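# Hang the picture frame level on the screw

## Task

Get the picture frame hanging level on the screw with nothing holding it. It must rest on the screw's shank, not on its head, at the point where it balances. The display board is free-standing and must still be upright on its own when you finish.

## Robot and tools

Robot: two arms, left_arm and right_arm, each ending in a two-finger gripper. One scene frame is used for everything. Its origin is level with the table top, midway between the nominal arm bases. +z is up, +x points out over the table, and left_arm is on the +y side; the arm names do not match image sides. Calibrated bases: left_arm at (+0.003, +0.236, +0.049) m, quat_wxyz (+1.000, 0, 0, -0.003); right_arm at (+0.012, -0.304, +0.049) m, quat_wxyz (+1.000, 0, 0, -0.012). A camera stand is fixed behind the arms. Reported hand poses can be off by a few centimetres, more at long reach. Loose objects may occasionally get a small push.

Gripper axes: the fingers point along the gripper's +z and close along its y. end_effector_position is the point between the finger pads, about 5 mm short of the tips.

Row format, shared by execute_actions and move: 16 plain numbers. The first 8 are left_arm: x, y, z, qw, qx, qy, qz, opening. The last 8 are the same for right_arm. Always send all 16, even if one arm is idle. x, y, z is an absolute target position in metres, and qw..qz an absolute target orientation with w first, both in the scene frame. Opening runs from -1 (closed) to +1 (fully open, 0.070 m). A full close takes about 1.0 s. To keep an arm still, resend the exact pose from the last result taken before it stopped, plus the desired opening. To hold an orientation, repeat the same quaternion rather than copying the reported one, which drifts. Each step, the commanded orientation is clipped to within 32 degrees of the measured one.

execute_actions(actions, cameras): actions holds one item or is empty. An empty list returns the state plus images from all cameras. {"rows": [...], "steps": n} plays up to 15 rows, one per 1/30 s step (default 15 steps). If rows run out, the last row repeats. Every target must lie within 0.6 m of that arm's last reported position along each of its gripper axes, or the call is refused and nothing moves. {"steps": n} alone (up to 300) waits. An action needs at least 5 steps. Its result is sampled 5 steps before the end, and those remaining steps run afterwards. cameras picks views by name (cam_head_left, cam_head_right, cam_left_wrist, cam_right_wrist), ["all"] or []. An unknown name invalidates the call.

move(target, speed, blend, grip_force, blocking, cameras): drives each gripper in a straight line to an absolute row, or through a list of up to 15 rows. There is no 0.6 m limit, but the whole move is capped at 10 s. speed is in m/s, 0.002 to 2.2, default 0.25, given once or per target. Rotation is capped at twice that in rad/s. blend, in metres, rounds corners in a list; 0 means stop at each target. grip_force is newtons per finger pad, 5 to 20, one value or one per arm, and it stays in effect. blocking=false returns about 0.5 s after the move starts. Paths ignore obstacles and the other arm. Fast moves lag, overshoot and hit harder. A target set past the point of contact presses harder. Opening changes on later targets are applied only once everything has come to rest there. The result adds a move: line giving the ending (done, off_target, moving, held, fault) and any limits (paced: the pose was clipped; held: steps were withheld). An arm the ending does not name reached its pose within 3 mm and 2 degrees. done and off_target say nothing about contact.



Results: end_effector_position and end_effector_quat_wxyz per arm, and Hand target, the pose the controller is now driving toward. grip_measured uses the same scale as opening and may be offset by up to about 1 mm mid-range. Joint positions end with the measured opening in metres. Joint torques are total drive output including gravity: noisy, offset, and positive toward larger joint values. Motor temperatures also appear, with a MOTOR HOT line from 65 °C. To grip, command about 0.05 below the reading at first touch for full force, or less below it for a lighter hold. Parts thinner than about 2 mm get reduced force.

Joint ranges (rad): waist ±2.618, shoulder 0 to 3.140, elbow -2.967 to 0 (straight at -2.831), forearm roll ±1.745, wrist pitch ±1.220, wrist roll ±2.094. Contact torque limits: 21.6 N m for waist, shoulder and elbow, and 7.52 for the three wrist joints, though those motors give only about 4 N m. Hitting a limit freezes that arm for 10 s. At 80 °C the arm goes limp for 30 to 60 s or more. Holding loads, reaching far out, or pushing at unreachable poses all heat the motors.

Avoid: letting anything fall or end up off the table; dropping or releasing a moving frame; knocking over the board; fast or hard contact with fixed or heavy objects; any collision or squeeze between the arms, including one gripper closing on the other's fingers. A clearance check may hold back commands that bring the arms too close. Keep paths away from an arm's own base, because passing near it can flip the shoulder. The robot stays still until the first robot call, then keeps running while you write. Calibration for the four cameras (pinhole with radial distortion, 896x504) is supplied; head cameras are accurate to about 7.5 mm near the image centre.

Each tool is called after ">>>" as name(argument=value, ...), one argument or row to a line, values as JSON.

## Session

>>> execute_actions(
  actions=[],
)

Scene clock: 0.00 s of 4500.00 s.
left_arm: end_effector_position=(+0.3510, +0.5999, +0.2155) grip_measured=+0.59 end_effector_quat_wxyz=(+0.247, -0.380, +0.744, +0.491) | right_arm: end_effector_position=(+0.3748, -0.3621, +0.2306) grip_measured=+0.98 end_effector_quat_wxyz=(+0.266, -0.127, +0.954, +0.046)
Joint positions: left_arm=[0.435 2.012 -1.399 1.391 1.016 -1.325 0.056] | right_arm=[-0.326 1.505 -1.187 0.405 0.93 -0.792 0.069]
Joint torques (N m): no reading
Motor temperatures (°C): left_arm=[31 31 32 33 36 30] | right_arm=[30 30 33 35 39 32]
Hand target: left_arm +0.3510, +0.5999, +0.2155; +0.247, -0.380, +0.744, +0.491 | right_arm +0.3748, -0.3621, +0.2306; +0.266, -0.127, +0.954, +0.046

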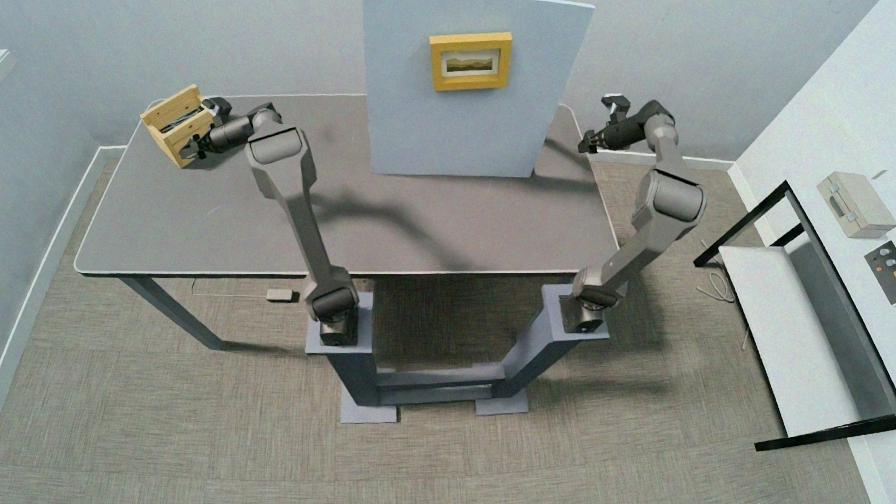

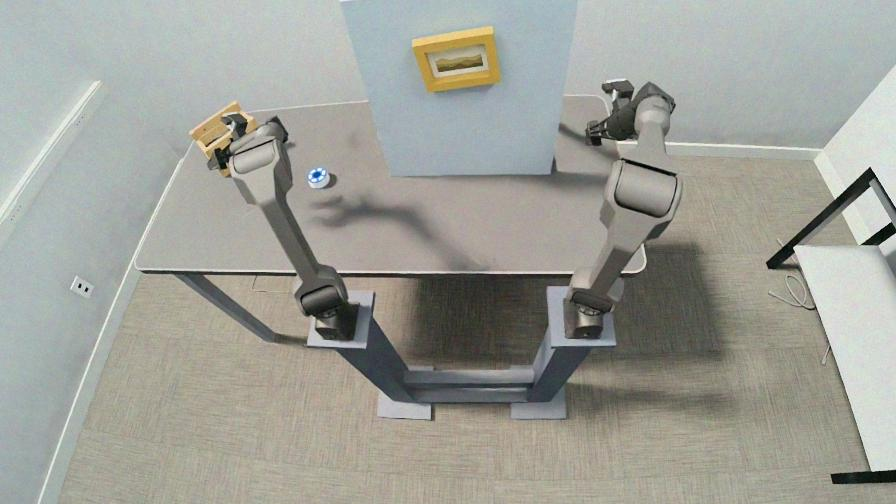

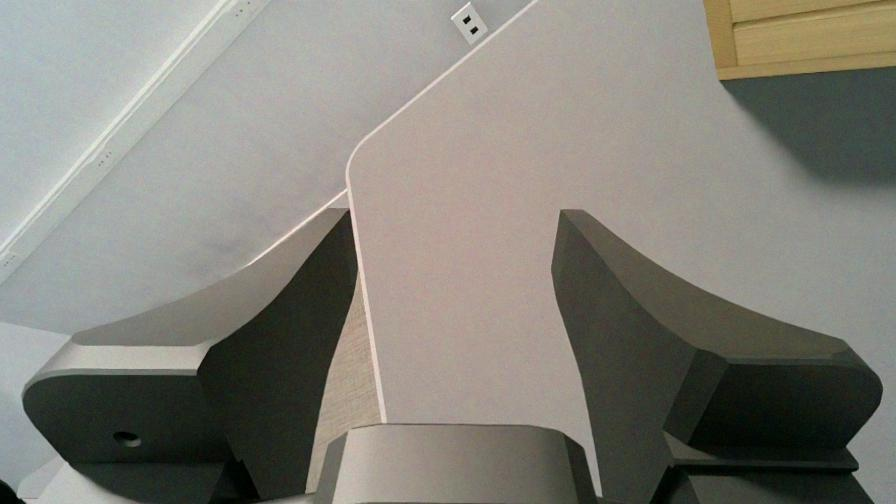

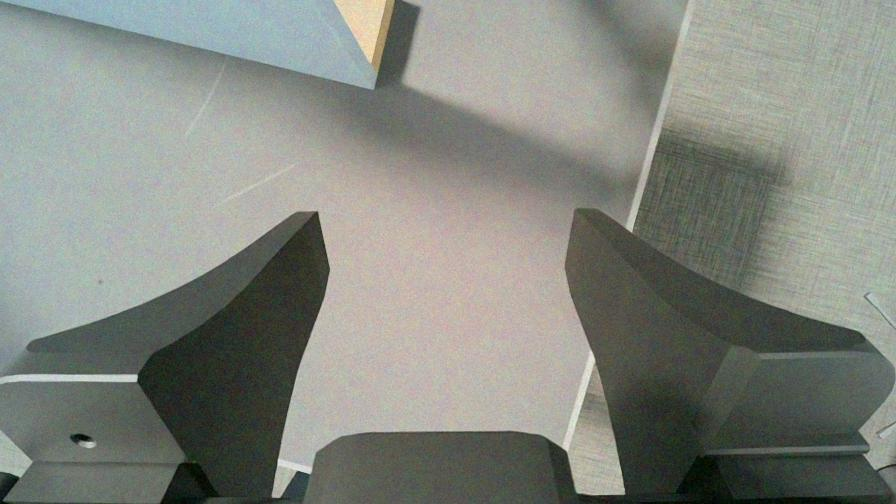

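>>> zoom_image(
  camera="cam_head_left",
  region=[360, 0, 600, 135],
)

>>> zoom_image(
  camera="cam_head_right",
  region=[380, 0, 540, 90],
)

>>> zoom_image(
  camera="cam_head_left",
  region=[340, 60, 600, 206],
)

>>> zoom_image(
  camera="cam_head_left",
  region=[410, 20, 530, 100],
)

Scaled by 2.100 from the camera's 896x504 image, which has a finer 1280x720 frame.

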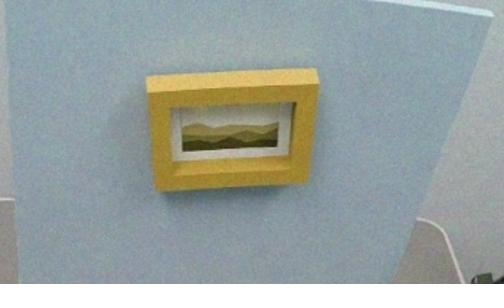

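Scaled by 3.150 from the camera's 896x504 image, which has a finer 1280x720 frame.

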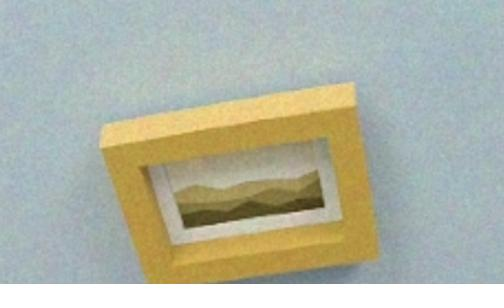

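Scaled by 1.938 from the camera's 896x504 image, which has a finer 1280x720 frame.

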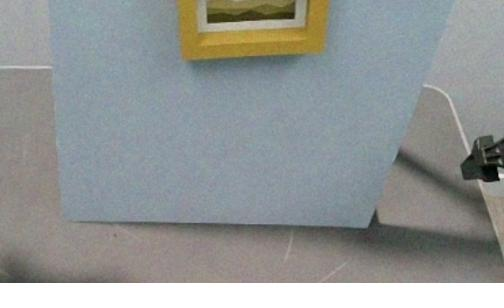

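Scaled by 4.200 from the camera's 896x504 image, which has a finer 1280x720 frame.

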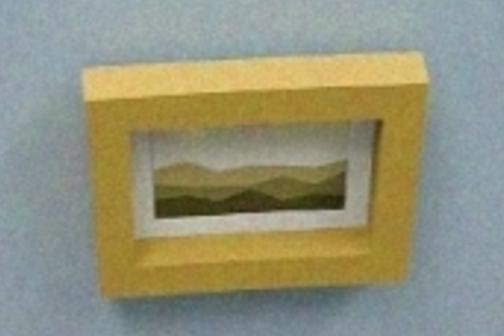

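>>> move(
  target=[
    [0.33,0.33,0.5,0.374,-0.155,0.844,-0.349,0.59,0.3748,-0.3621,0.2306,0.266,-0.127,0.954,0.046,0.98],
    [0.420,0.07,0.545,0.374,-0.155,0.844,-0.349,0.59,0.3748,-0.3621,0.2306,0.266,-0.127,0.954,0.046,0.98],
  ],
  speed=0.4,
  blend=0.05,
  cameras=["all"],
)

Scene clock: 17.13 s of 4500.00 s.
left_arm: end_effector_position=(+0.4203, +0.0707, +0.5445) grip_measured=+0.59 end_effector_quat_wxyz=(+0.405, -0.156, +0.823, -0.367) | right_arm: end_effector_position=(+0.3747, -0.3620, +0.2306) grip_measured=+0.98 end_effector_quat_wxyz=(+0.266, -0.127, +0.954, +0.046)
Joint positions: left_arm=[-0.235 1.746 -2.433 -0.3 1.223 -0.691 0.056] | right_arm=[-0.326 1.505 -1.187 0.405 0.931 -0.792 0.069]
Joint torques (N m): left_arm=[-0.5 -6.7 -1.74 -0.3 -1.07 0.03] | right_arm=[-0.48 -4.2 -4.6 0.41 -0.21 0.27]
Hand target: left_arm +0.4199, +0.0700, +0.5446; +0.404, -0.155, +0.823, -0.367 | right_arm +0.3748, -0.3621, +0.2306; +0.266, -0.127, +0.954, +0.046
Off the commanded pose: left_arm 0.001 m, 5 deg | right_arm 0.000 m, 0 deg.
joint sent to its limit (left arm) — joint 5 (wrist pitch), upper limit.
Kept back: nothing.
move: off_target (left_arm); blend cut to 0 m at target 1
camera_calibration:
cam_left_wrist: T_world_to_cam=[[-0.0283916, -0.698995, 0.714562, -0.324169], [-0.954136, -0.194178, -0.227858, 0.539452], [0.298024, -0.688259, -0.661424, 0.405307], [0, 0, 0, 1]] pos_world=[0.384716, 0.157113, 0.622637]
cam_right_wrist: T_world_to_cam=[[0.230235, -0.972632, -0.0312969, -0.430475], [-0.966323, -0.232304, 0.1107, 0.246108], [-0.114941, 0.00475584, -0.993361, 0.392126], [0, 0, 0, 1]] pos_world=[0.382002, -0.363387, 0.348806]

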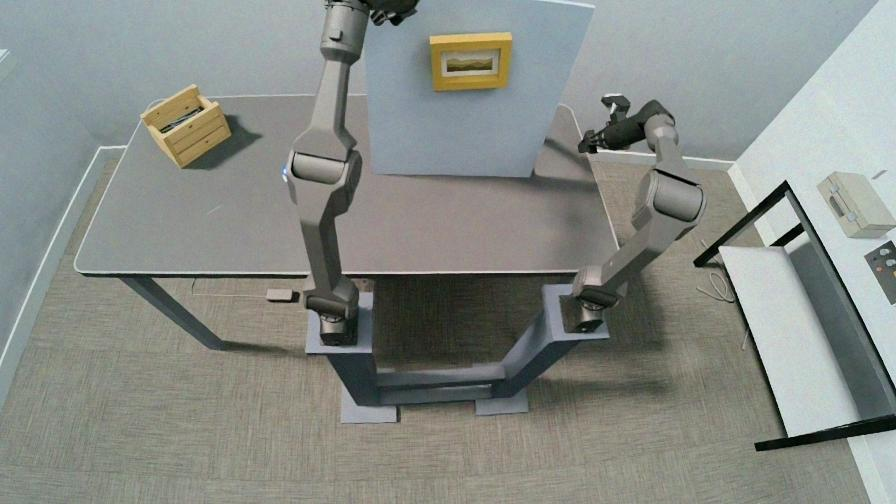

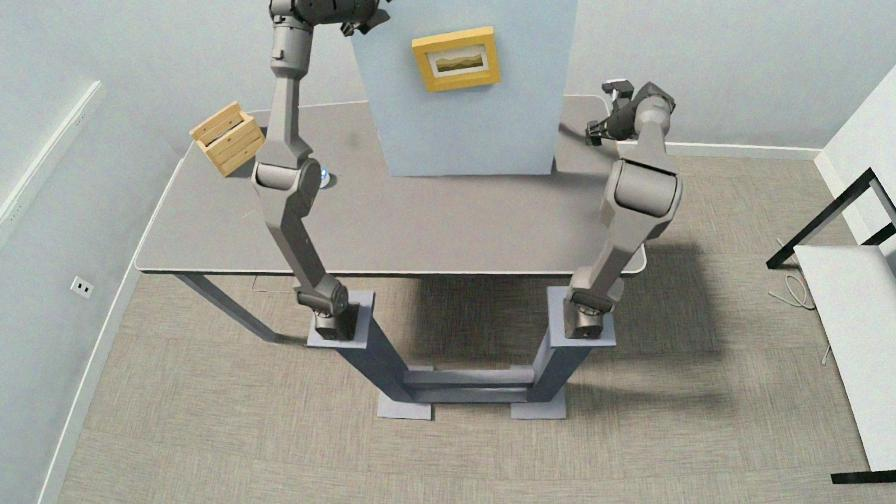

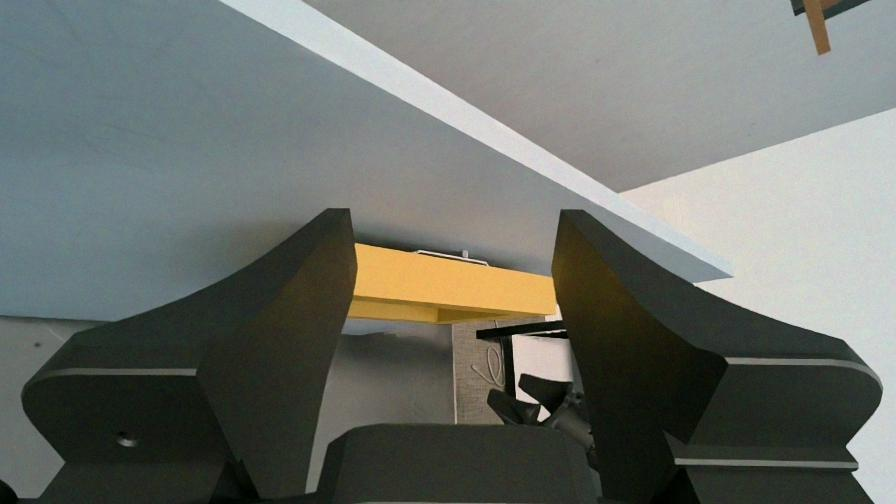

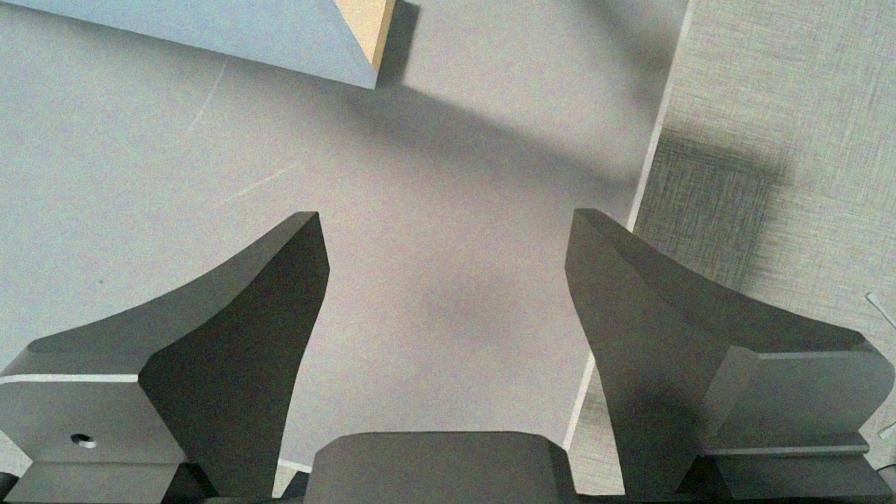

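>>> zoom_image(
  camera="cam_left_wrist",
  region=[340, 220, 580, 335],
)

>>> zoom_image(
  camera="cam_left_wrist",
  region=[400, 235, 500, 285],
)

Scaled by 2.100 from the camera's 896x504 image, which has a finer 1280x720 frame.

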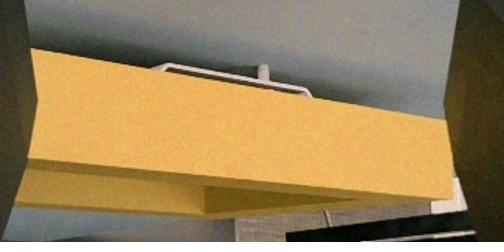

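Scaled by 5.040 from the camera's 896x504 image, which has a finer 1280x720 frame.

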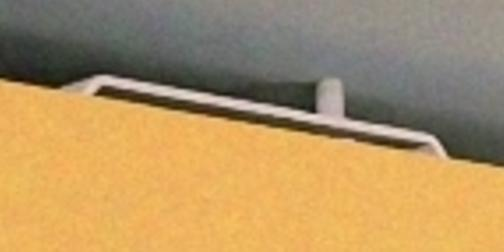

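>>> move(
  target=[0.436,0.034,0.511,0.405,-0.156,0.823,-0.367,0.59,0.33,-0.0615,0.350,0.5417,0.4545,0.5417,0.4545,0.4],
  speed=0.35,
  cameras=["all"],
)

>>> zoom_image(
  camera="cam_left_wrist",
  region=[390, 220, 530, 290],
)

>>> zoom_image(
  camera="cam_right_wrist",
  region=[220, 0, 724, 284],
)

Scene clock: 23.87 s of 4500.00 s.
left_arm: end_effector_position=(+0.4361, +0.0341, +0.5109) grip_measured=+0.59 end_effector_quat_wxyz=(+0.405, -0.156, +0.823, -0.367) | right_arm: end_effector_position=(+0.3302, -0.0609, +0.3502) grip_measured=+0.40 end_effector_quat_wxyz=(+0.536, +0.453, +0.546, +0.457)
Joint positions: left_arm=[-0.35 1.713 -2.2 -0.209 1.006 -0.731 0.056] | right_arm=[1.213 1.538 -0.941 1.377 -1.225 0.369 0.049]
Joint torques (N m): left_arm=[-0.54 -6.89 -2.52 -0.06 -1.34 -0.13] | right_arm=[-0.44 -5.84 -3.16 -1 -0.31 -0.22]
Hand target: left_arm +0.4360, +0.0340, +0.5110; +0.405, -0.156, +0.823, -0.367 | right_arm +0.3302, -0.0616, +0.3501; +0.537, +0.453, +0.547, +0.456
Off the commanded pose: left_arm 0.000 m, 0 deg | right_arm 0.001 m, 1 deg.
joint sent to its limit (right arm) — joint 5 (wrist pitch), lower limit.
Kept back: nothing.
move: done
camera_calibration:
cam_left_wrist: T_world_to_cam=[[-0.0293726, -0.699297, 0.714227, -0.32474], [-0.953976, -0.193728, -0.22891, 0.540151], [0.298442, -0.688079, -0.661422, 0.352955], [0, 0, 0, 1]] pos_world=[0.400416, 0.120414, 0.589036]
cam_right_wrist: T_world_to_cam=[[-0.0153245, -0.134605, -0.990781, 0.344528], [-0.621227, 0.777721, -0.0960508, 0.279833], [0.78348, 0.614028, -0.0955386, -0.0694094], [0, 0, 0, 1]] pos_world=[0.2335, -0.128637, 0.361599]

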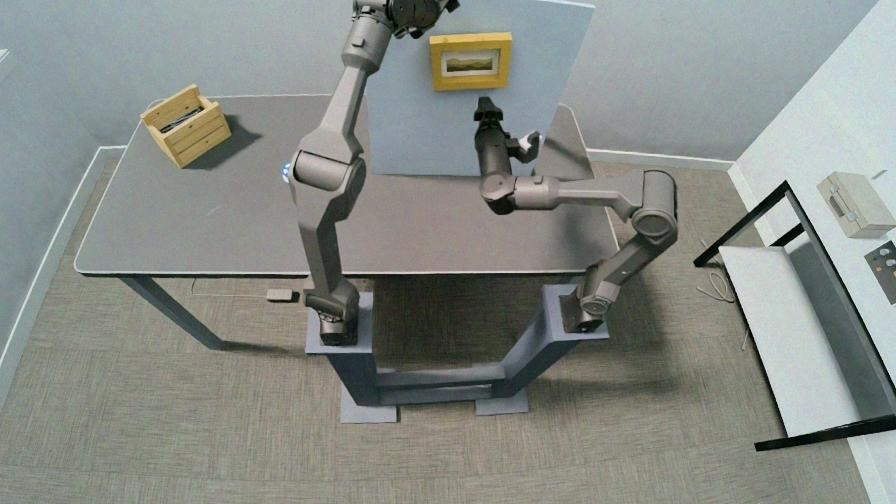

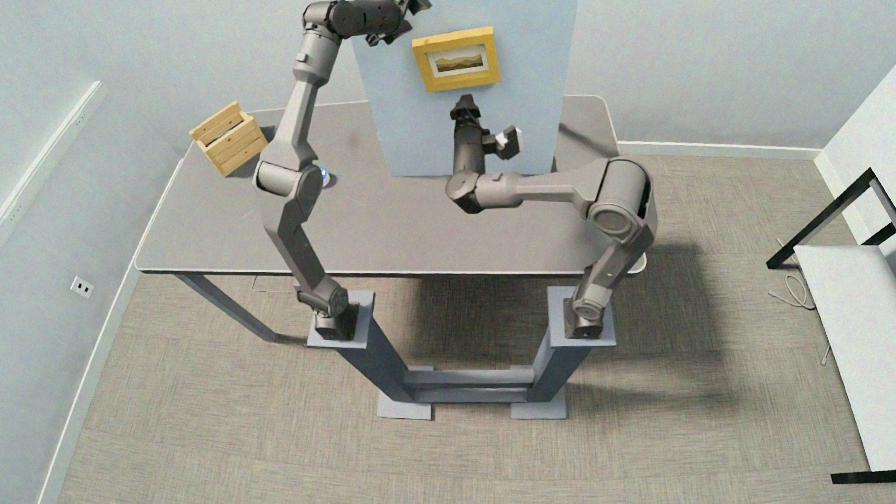

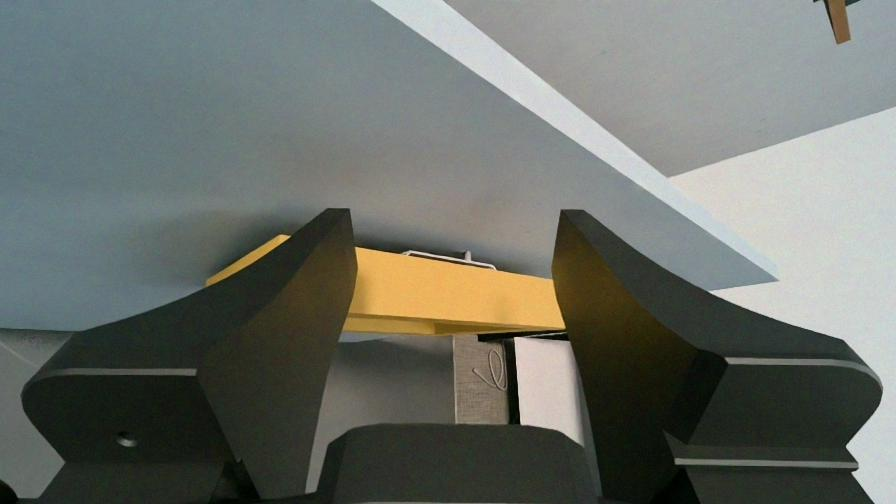

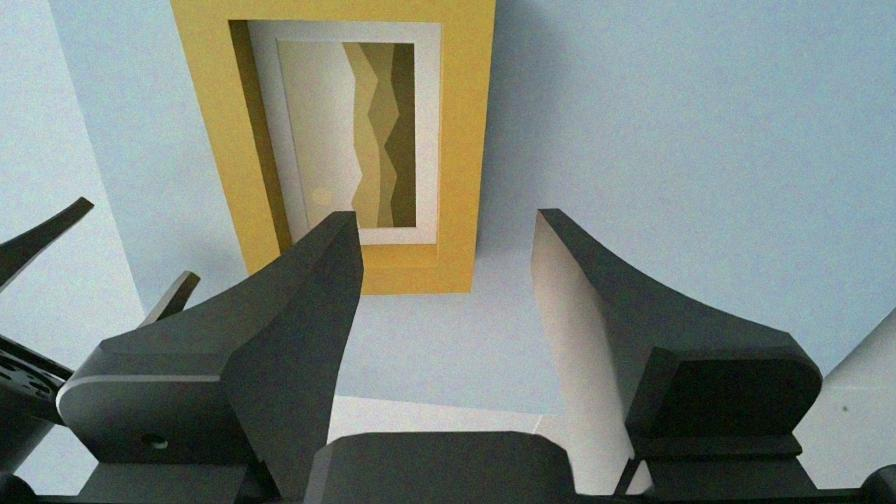

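Scaled by 3.600 from the camera's 896x504 image, which has a finer 1280x720 frame.

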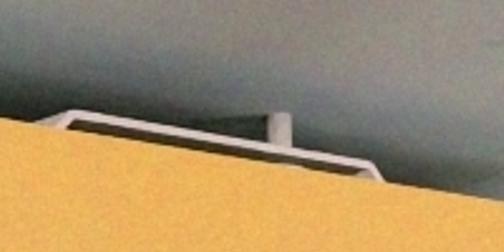

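Scaled by 1.000.

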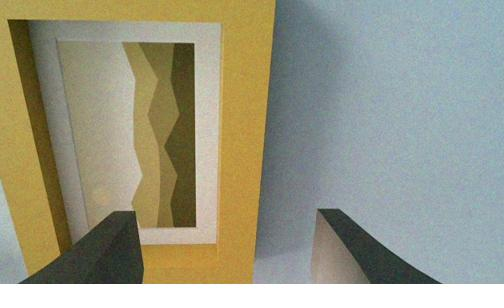

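>>> zoom_image(
  camera="cam_head_left",
  region=[400, 20, 560, 180],
)

>>> zoom_image(
  camera="cam_head_right",
  region=[380, 20, 540, 180],
)

Scaled by 3.150 from the camera's 896x504 image, which has a finer 1280x720 frame.

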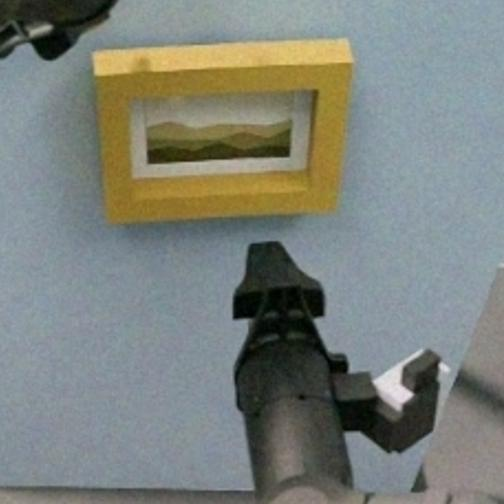

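Scaled by 3.150 from the camera's 896x504 image, which has a finer 1280x720 frame.

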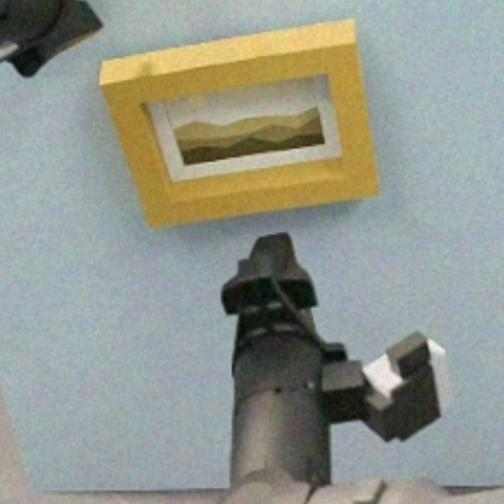

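>>> move(
  target=[0.436,0.034,0.511,0.405,-0.156,0.823,-0.367,0.59,0.385,-0.0463,0.3406,0.5387,0.4543,0.5446,0.4553,0.4],
  cameras=["all"],
)

>>> zoom_image(
  camera="cam_head_left",
  region=[420, 20, 540, 120],
)

Scene clock: 28.03 s of 4500.00 s.
left_arm: end_effector_position=(+0.4361, +0.0341, +0.5109) grip_measured=+0.59 end_effector_quat_wxyz=(+0.405, -0.156, +0.823, -0.367) | right_arm: end_effector_position=(+0.3854, -0.0458, +0.3404) grip_measured=+0.40 end_effector_quat_wxyz=(+0.539, +0.454, +0.545, +0.455)
Joint positions: left_arm=[-0.35 1.713 -2.2 -0.209 1.006 -0.731 0.056] | right_arm=[1.061 1.683 -1.073 1.284 -1.105 0.415 0.049]
Joint torques (N m): left_arm=[0.63 -5.79 -3.18 -0.26 -1.09 0.07] | right_arm=[0.66 -7.12 -3.22 -0.87 -0.59 0.05]
Hand target: left_arm +0.4360, +0.0340, +0.5110; +0.405, -0.156, +0.823, -0.367 | right_arm +0.3850, -0.0463, +0.3406; +0.539, +0.454, +0.544, +0.455
Off the commanded pose: left_arm 0.000 m, 0 deg | right_arm 0.001 m, 0 deg.
Kept back: nothing.
move: done
camera_calibration:
cam_left_wrist: T_world_to_cam=[[-0.0293726, -0.699297, 0.714227, -0.32474], [-0.953976, -0.193728, -0.22891, 0.540151], [0.298442, -0.688079, -0.661422, 0.352955], [0, 0, 0, 1]] pos_world=[0.400416, 0.120414, 0.589036]
cam_right_wrist: T_world_to_cam=[[-0.0145708, -0.135854, -0.990622, 0.337171], [-0.616407, 0.781295, -0.0980807, 0.300375], [0.787293, 0.609197, -0.0951257, -0.124796], [0, 0, 0, 1]] pos_world=[0.288317, -0.11285, 0.351599]

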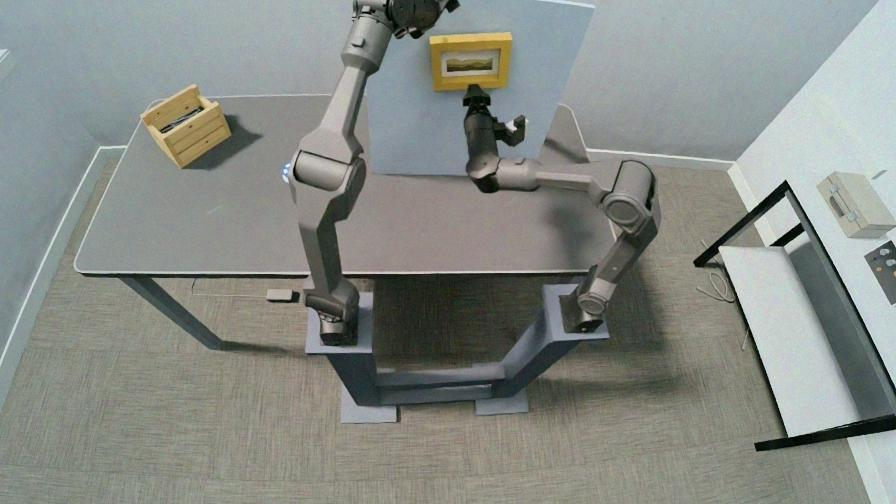

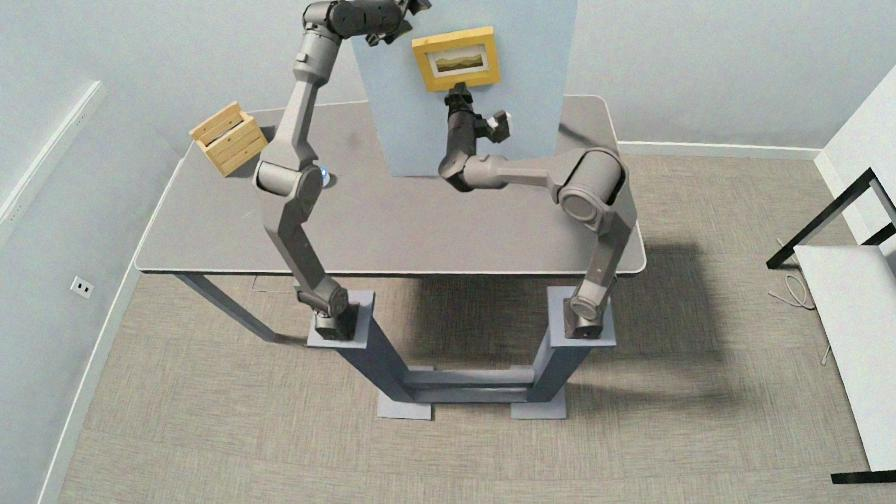

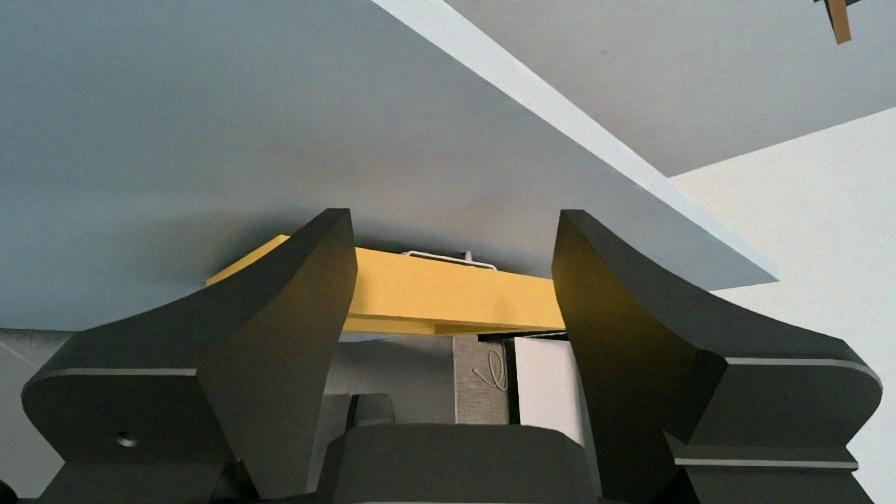

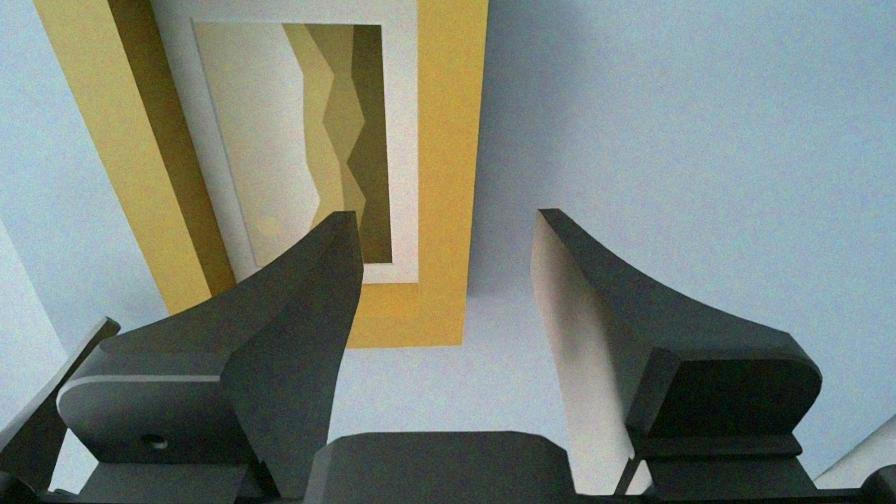

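Scaled by 4.200 from the camera's 896x504 image, which has a finer 1280x720 frame.

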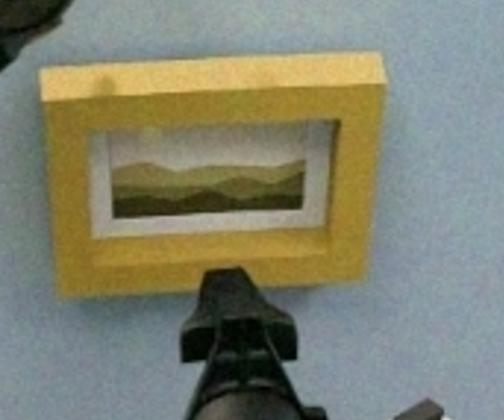

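>>> move(
  target=[0.436,0.034,0.511,0.405,-0.156,0.823,-0.367,0.59,0.431,-0.0458,0.3402,0.5554,0.4399,0.5283,0.4687,0.4],
  speed=0.1,
  cameras=["cam_left_wrist", "cam_right_wrist", "cam_head_left"],
)

>>> zoom_image(
  camera="cam_head_left",
  region=[420, 20, 540, 120],
)

Scene clock: 30.37 s of 4500.00 s.
left_arm: end_effector_position=(+0.4361, +0.0341, +0.5109) grip_measured=+0.59 end_effector_quat_wxyz=(+0.405, -0.156, +0.823, -0.367) | right_arm: end_effector_position=(+0.4314, -0.0456, +0.3399) grip_measured=+0.40 end_effector_quat_wxyz=(+0.555, +0.440, +0.528, +0.469)
Joint positions: left_arm=[-0.35 1.713 -2.2 -0.209 1.006 -0.731 0.056] | right_arm=[0.938 1.788 -1.156 1.135 -1.051 0.507 0.049]
Joint torques (N m): left_arm=[0.5 -5.71 -3.19 -0.29 -1.07 0.07] | right_arm=[0.64 -8.07 -3.62 -0.8 -0.59 -0.23]
Hand target: left_arm +0.4360, +0.0340, +0.5110; +0.405, -0.156, +0.823, -0.367 | right_arm +0.4310, -0.0458, +0.3402; +0.555, +0.440, +0.528, +0.469
Off the commanded pose: left_arm 0.000 m, 0 deg | right_arm 0.001 m, 0 deg.
Kept back: nothing.
move: done
camera_calibration:
cam_left_wrist: T_world_to_cam=[[-0.0293726, -0.699297, 0.714227, -0.32474], [-0.953976, -0.193728, -0.22891, 0.540151], [0.298442, -0.688079, -0.661422, 0.352955], [0, 0, 0, 1]] pos_world=[0.400416, 0.120414, 0.589036]
cam_right_wrist: T_world_to_cam=[[0.0459359, -0.13606, -0.989635, 0.310986], [-0.60886, 0.781582, -0.135717, 0.338106], [0.791946, 0.608784, -0.0469389, -0.179528], [0, 0, 0, 1]] pos_world=[0.333751, -0.112651, 0.345222]
Images, in order (width x height): cam_head_left 896x504, cam_left_wrist 896x504, cam_right_wrist 896x504.

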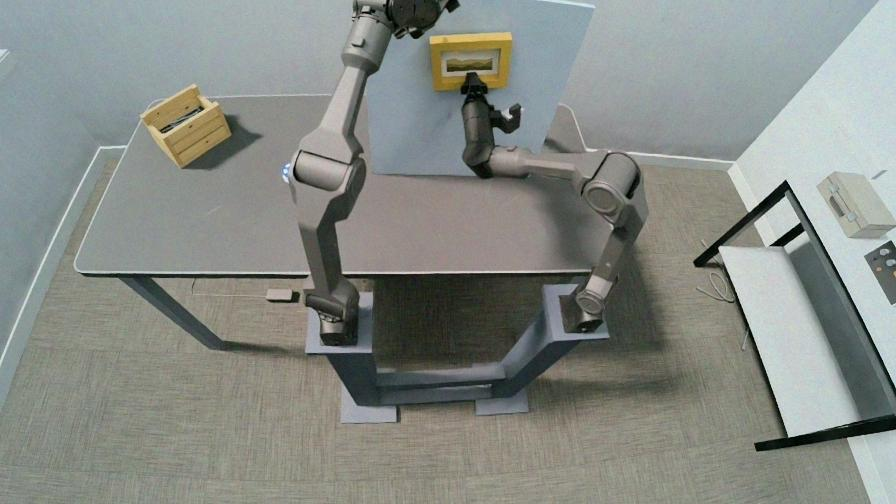

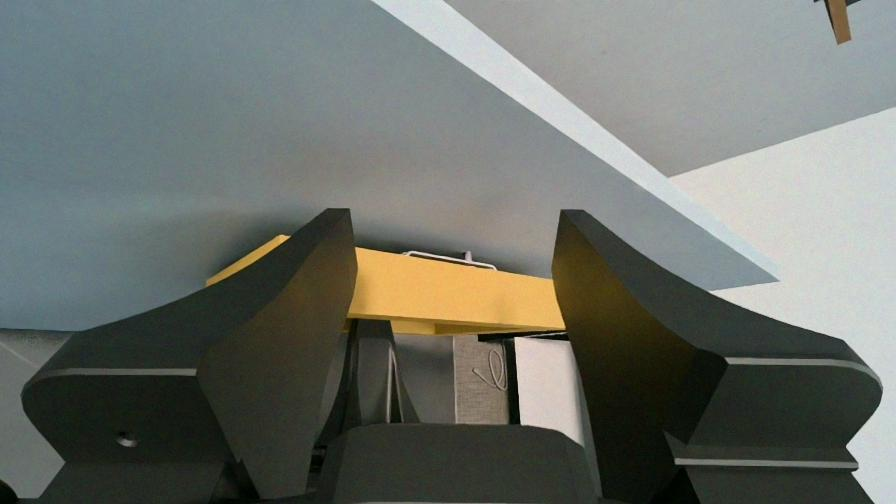

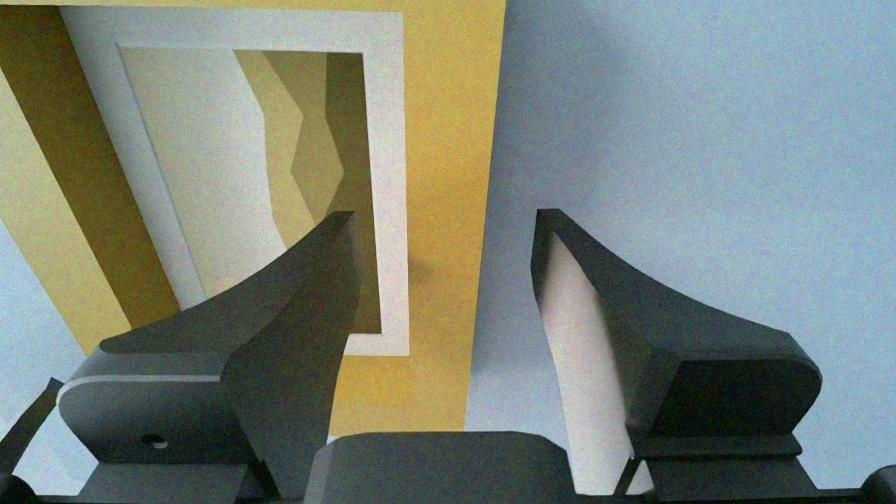

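Scaled by 4.200 from the camera's 896x504 image, which has a finer 1280x720 frame.

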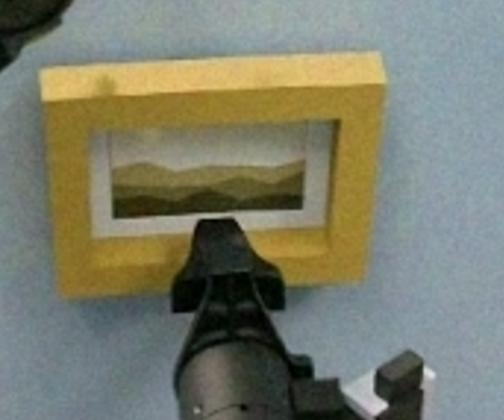

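>>> move(
  target=[0.436,0.034,0.511,0.405,-0.156,0.823,-0.367,0.59,0.431,-0.0458,0.3402,0.5554,0.4399,0.5283,0.4687,-0.55],
  speed=0.1,
  grip_force=15,
  cameras=["cam_left_wrist", "cam_right_wrist", "cam_head_left"],
)

>>> zoom_image(
  camera="cam_left_wrist",
  region=[390, 220, 530, 290],
)

Scene clock: 31.47 s of 4500.00 s.
left_arm: end_effector_position=(+0.4361, +0.0341, +0.5109) grip_measured=+0.59 end_effector_quat_wxyz=(+0.405, -0.156, +0.823, -0.367) | right_arm: end_effector_position=(+0.4311, -0.0465, +0.3406) grip_measured=-0.44 end_effector_quat_wxyz=(+0.555, +0.441, +0.527, +0.469)
Joint positions: left_arm=[-0.35 1.713 -2.2 -0.209 1.006 -0.731 0.056] | right_arm=[0.938 1.786 -1.155 1.137 -1.053 0.507 0.02]
Joint torques (N m): left_arm=[0.37 -5.82 -3.39 -0.26 -1.08 0.08] | right_arm=[0.87 -6.93 -3.26 -1.23 -0.12 -0.22]
Hand target: left_arm +0.4360, +0.0340, +0.5110; +0.405, -0.156, +0.823, -0.367 | right_arm +0.4310, -0.0458, +0.3402; +0.555, +0.440, +0.528, +0.469
Off the commanded pose: left_arm 0.000 m, 0 deg | right_arm 0.001 m, 0 deg.
Kept back: nothing.
grip_force (N): 15, 15
move: done
camera_calibration:
cam_left_wrist: T_world_to_cam=[[-0.0293726, -0.699297, 0.714227, -0.32474], [-0.953976, -0.193728, -0.22891, 0.540151], [0.298442, -0.688079, -0.661422, 0.352955], [0, 0, 0, 1]] pos_world=[0.400416, 0.120414, 0.589036]
cam_right_wrist: T_world_to_cam=[[0.0462492, -0.134125, -0.989885, 0.311611], [-0.606983, 0.783253, -0.134487, 0.337624], [0.793368, 0.607063, -0.045187, -0.180039], [0, 0, 0, 1]] pos_world=[0.333357, -0.113355, 0.345729]
Images, in order (width x height): cam_head_left 896x504, cam_left_wrist 896x504, cam_right_wrist 896x504.

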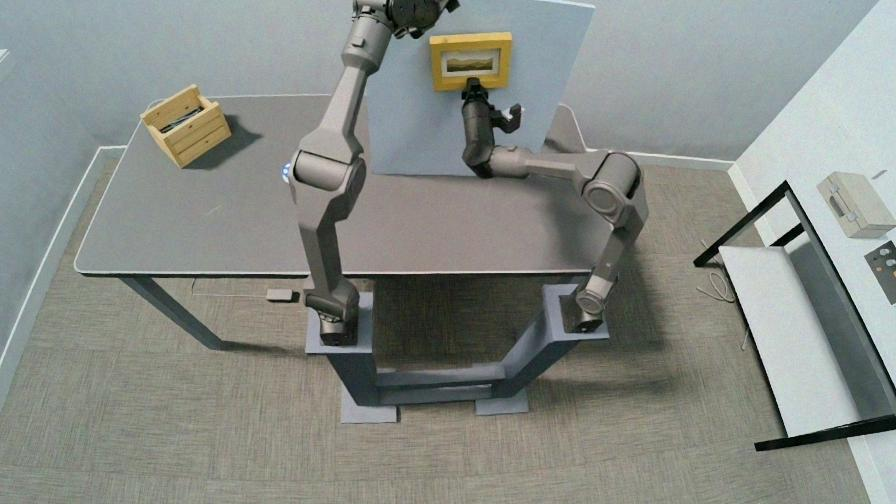

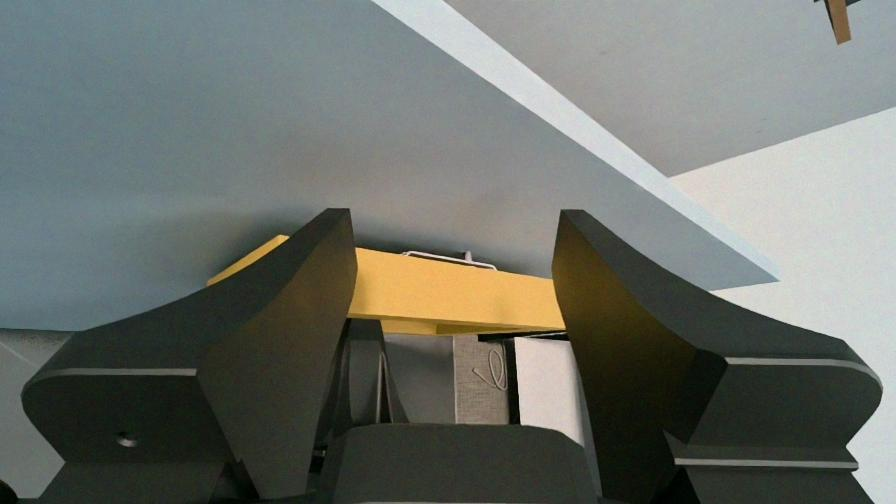

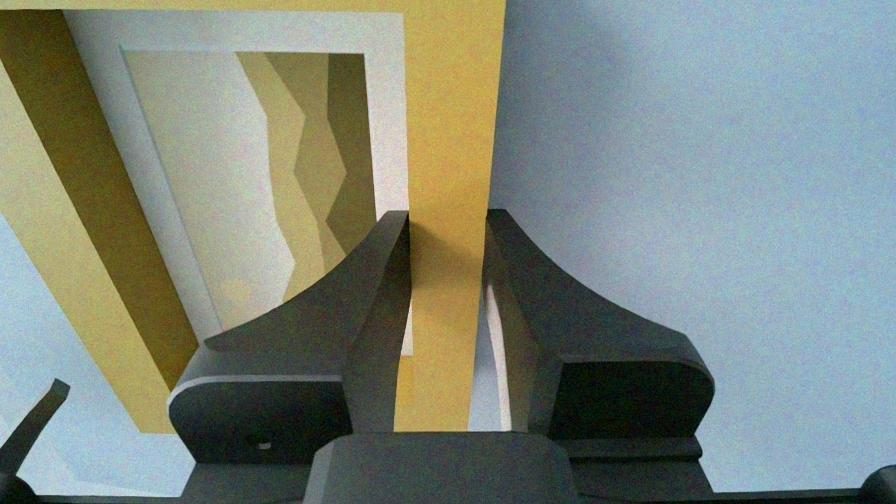

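Scaled by 3.600 from the camera's 896x504 image, which has a finer 1280x720 frame.

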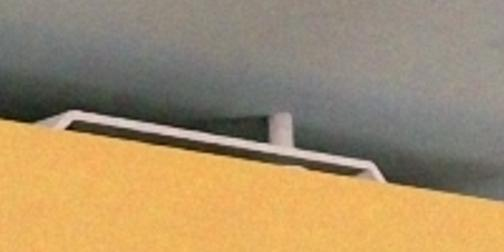

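>>> move(
  target=[
    [0.436,0.034,0.511,0.405,-0.156,0.823,-0.367,0.59,0.431,-0.0458,0.3437,0.5554,0.4399,0.5283,0.4687,-0.55],
    [0.436,0.034,0.511,0.405,-0.156,0.823,-0.367,0.59,0.431,-0.0380,0.3432,0.5150,0.4845,0.4845,0.5150,-0.55],
  ],
  speed=0.06,
  cameras=["all"],
)

>>> zoom_image(
  camera="cam_left_wrist",
  region=[390, 220, 530, 290],
)

>>> zoom_image(
  camera="cam_head_left",
  region=[420, 20, 540, 120],
)

Scene clock: 35.17 s of 4500.00 s.
left_arm: end_effector_position=(+0.4361, +0.0341, +0.5109) grip_measured=+0.59 end_effector_quat_wxyz=(+0.405, -0.156, +0.823, -0.367) | right_arm: end_effector_position=(+0.4310, -0.0379, +0.3431) grip_measured=-0.45 end_effector_quat_wxyz=(+0.515, +0.485, +0.485, +0.515)
Joint positions: left_arm=[-0.35 1.713 -2.2 -0.209 1.006 -0.731 0.056] | right_arm=[0.956 1.808 -1.193 1.156 -1.066 0.657 0.019]
Joint torques (N m): left_arm=[0.41 -5.77 -3.35 -0.26 -1.06 0.07] | right_arm=[0.19 -7.5 -5.14 -1.4 -0.8 -0.17]
Hand target: left_arm +0.4360, +0.0340, +0.5110; +0.405, -0.156, +0.823, -0.367 | right_arm +0.4310, -0.0380, +0.3432; +0.515, +0.485, +0.485, +0.515
Off the commanded pose: left_arm 0.000 m, 0 deg | right_arm 0.000 m, 0 deg.
Kept back: nothing.
grip_force (N): 15, 15
move: done
camera_calibration:
cam_left_wrist: T_world_to_cam=[[-0.0293726, -0.699297, 0.714227, -0.32474], [-0.953976, -0.193728, -0.22891, 0.540151], [0.298442, -0.688079, -0.661422, 0.352955], [0, 0, 0, 1]] pos_world=[0.400416, 0.120414, 0.589036]
cam_right_wrist: T_world_to_cam=[[0.0505779, 0.0392708, -0.997948, 0.322652], [-0.611653, 0.791126, 0.000132338, 0.287255], [0.789507, 0.610391, 0.0640336, -0.22072], [0, 0, 0, 1]] pos_world=[0.333642, -0.1052, 0.336085]

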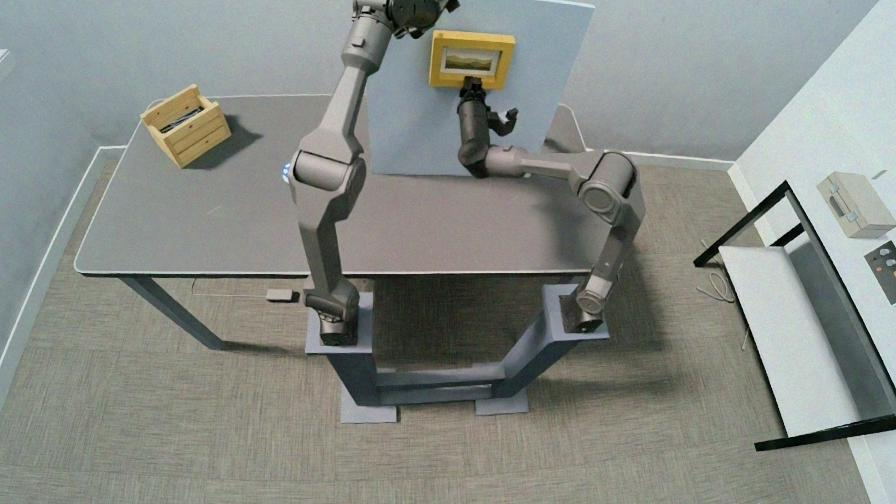

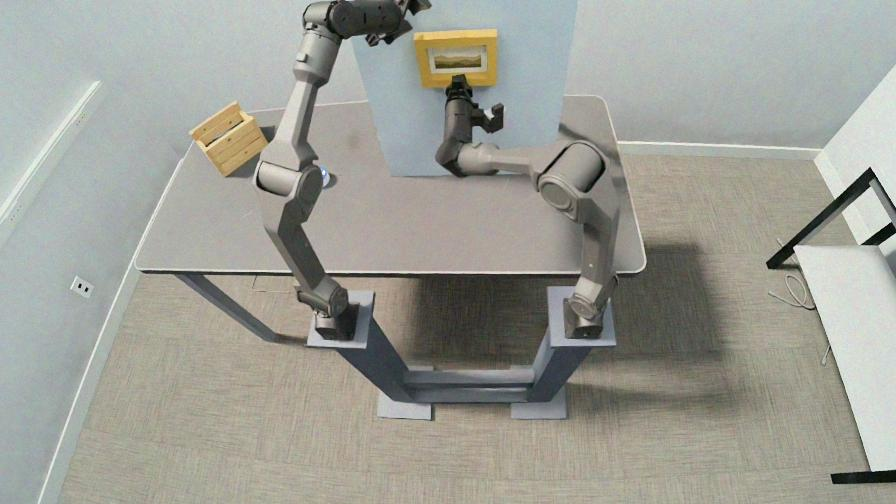

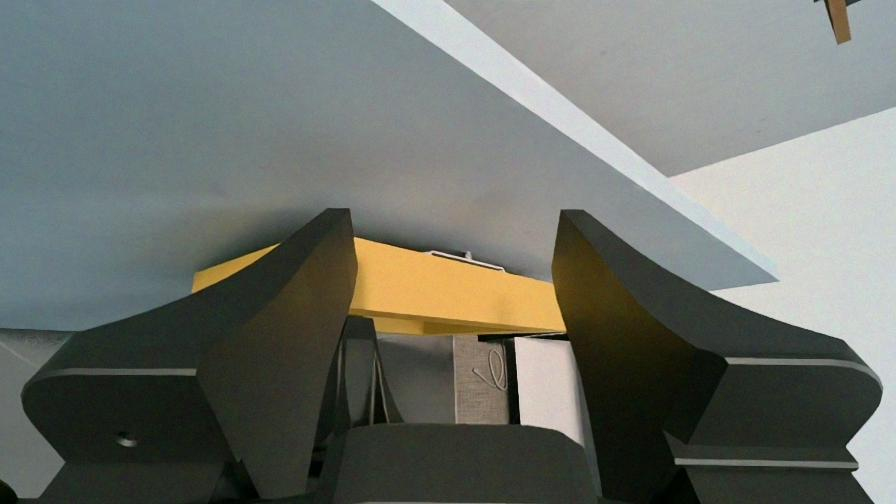

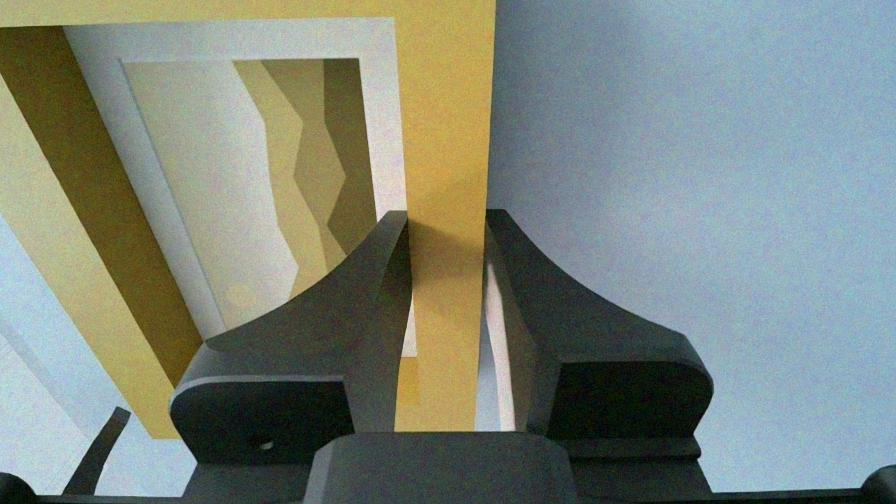

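Scaled by 3.600 from the camera's 896x504 image, which has a finer 1280x720 frame.

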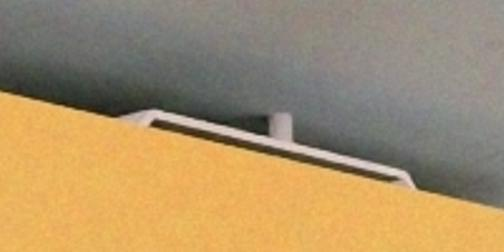

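Scaled by 4.200 from the camera's 896x504 image, which has a finer 1280x720 frame.

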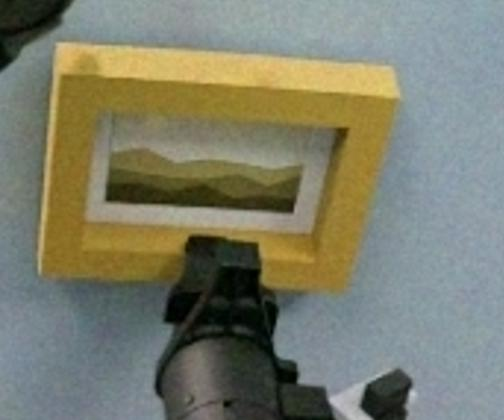

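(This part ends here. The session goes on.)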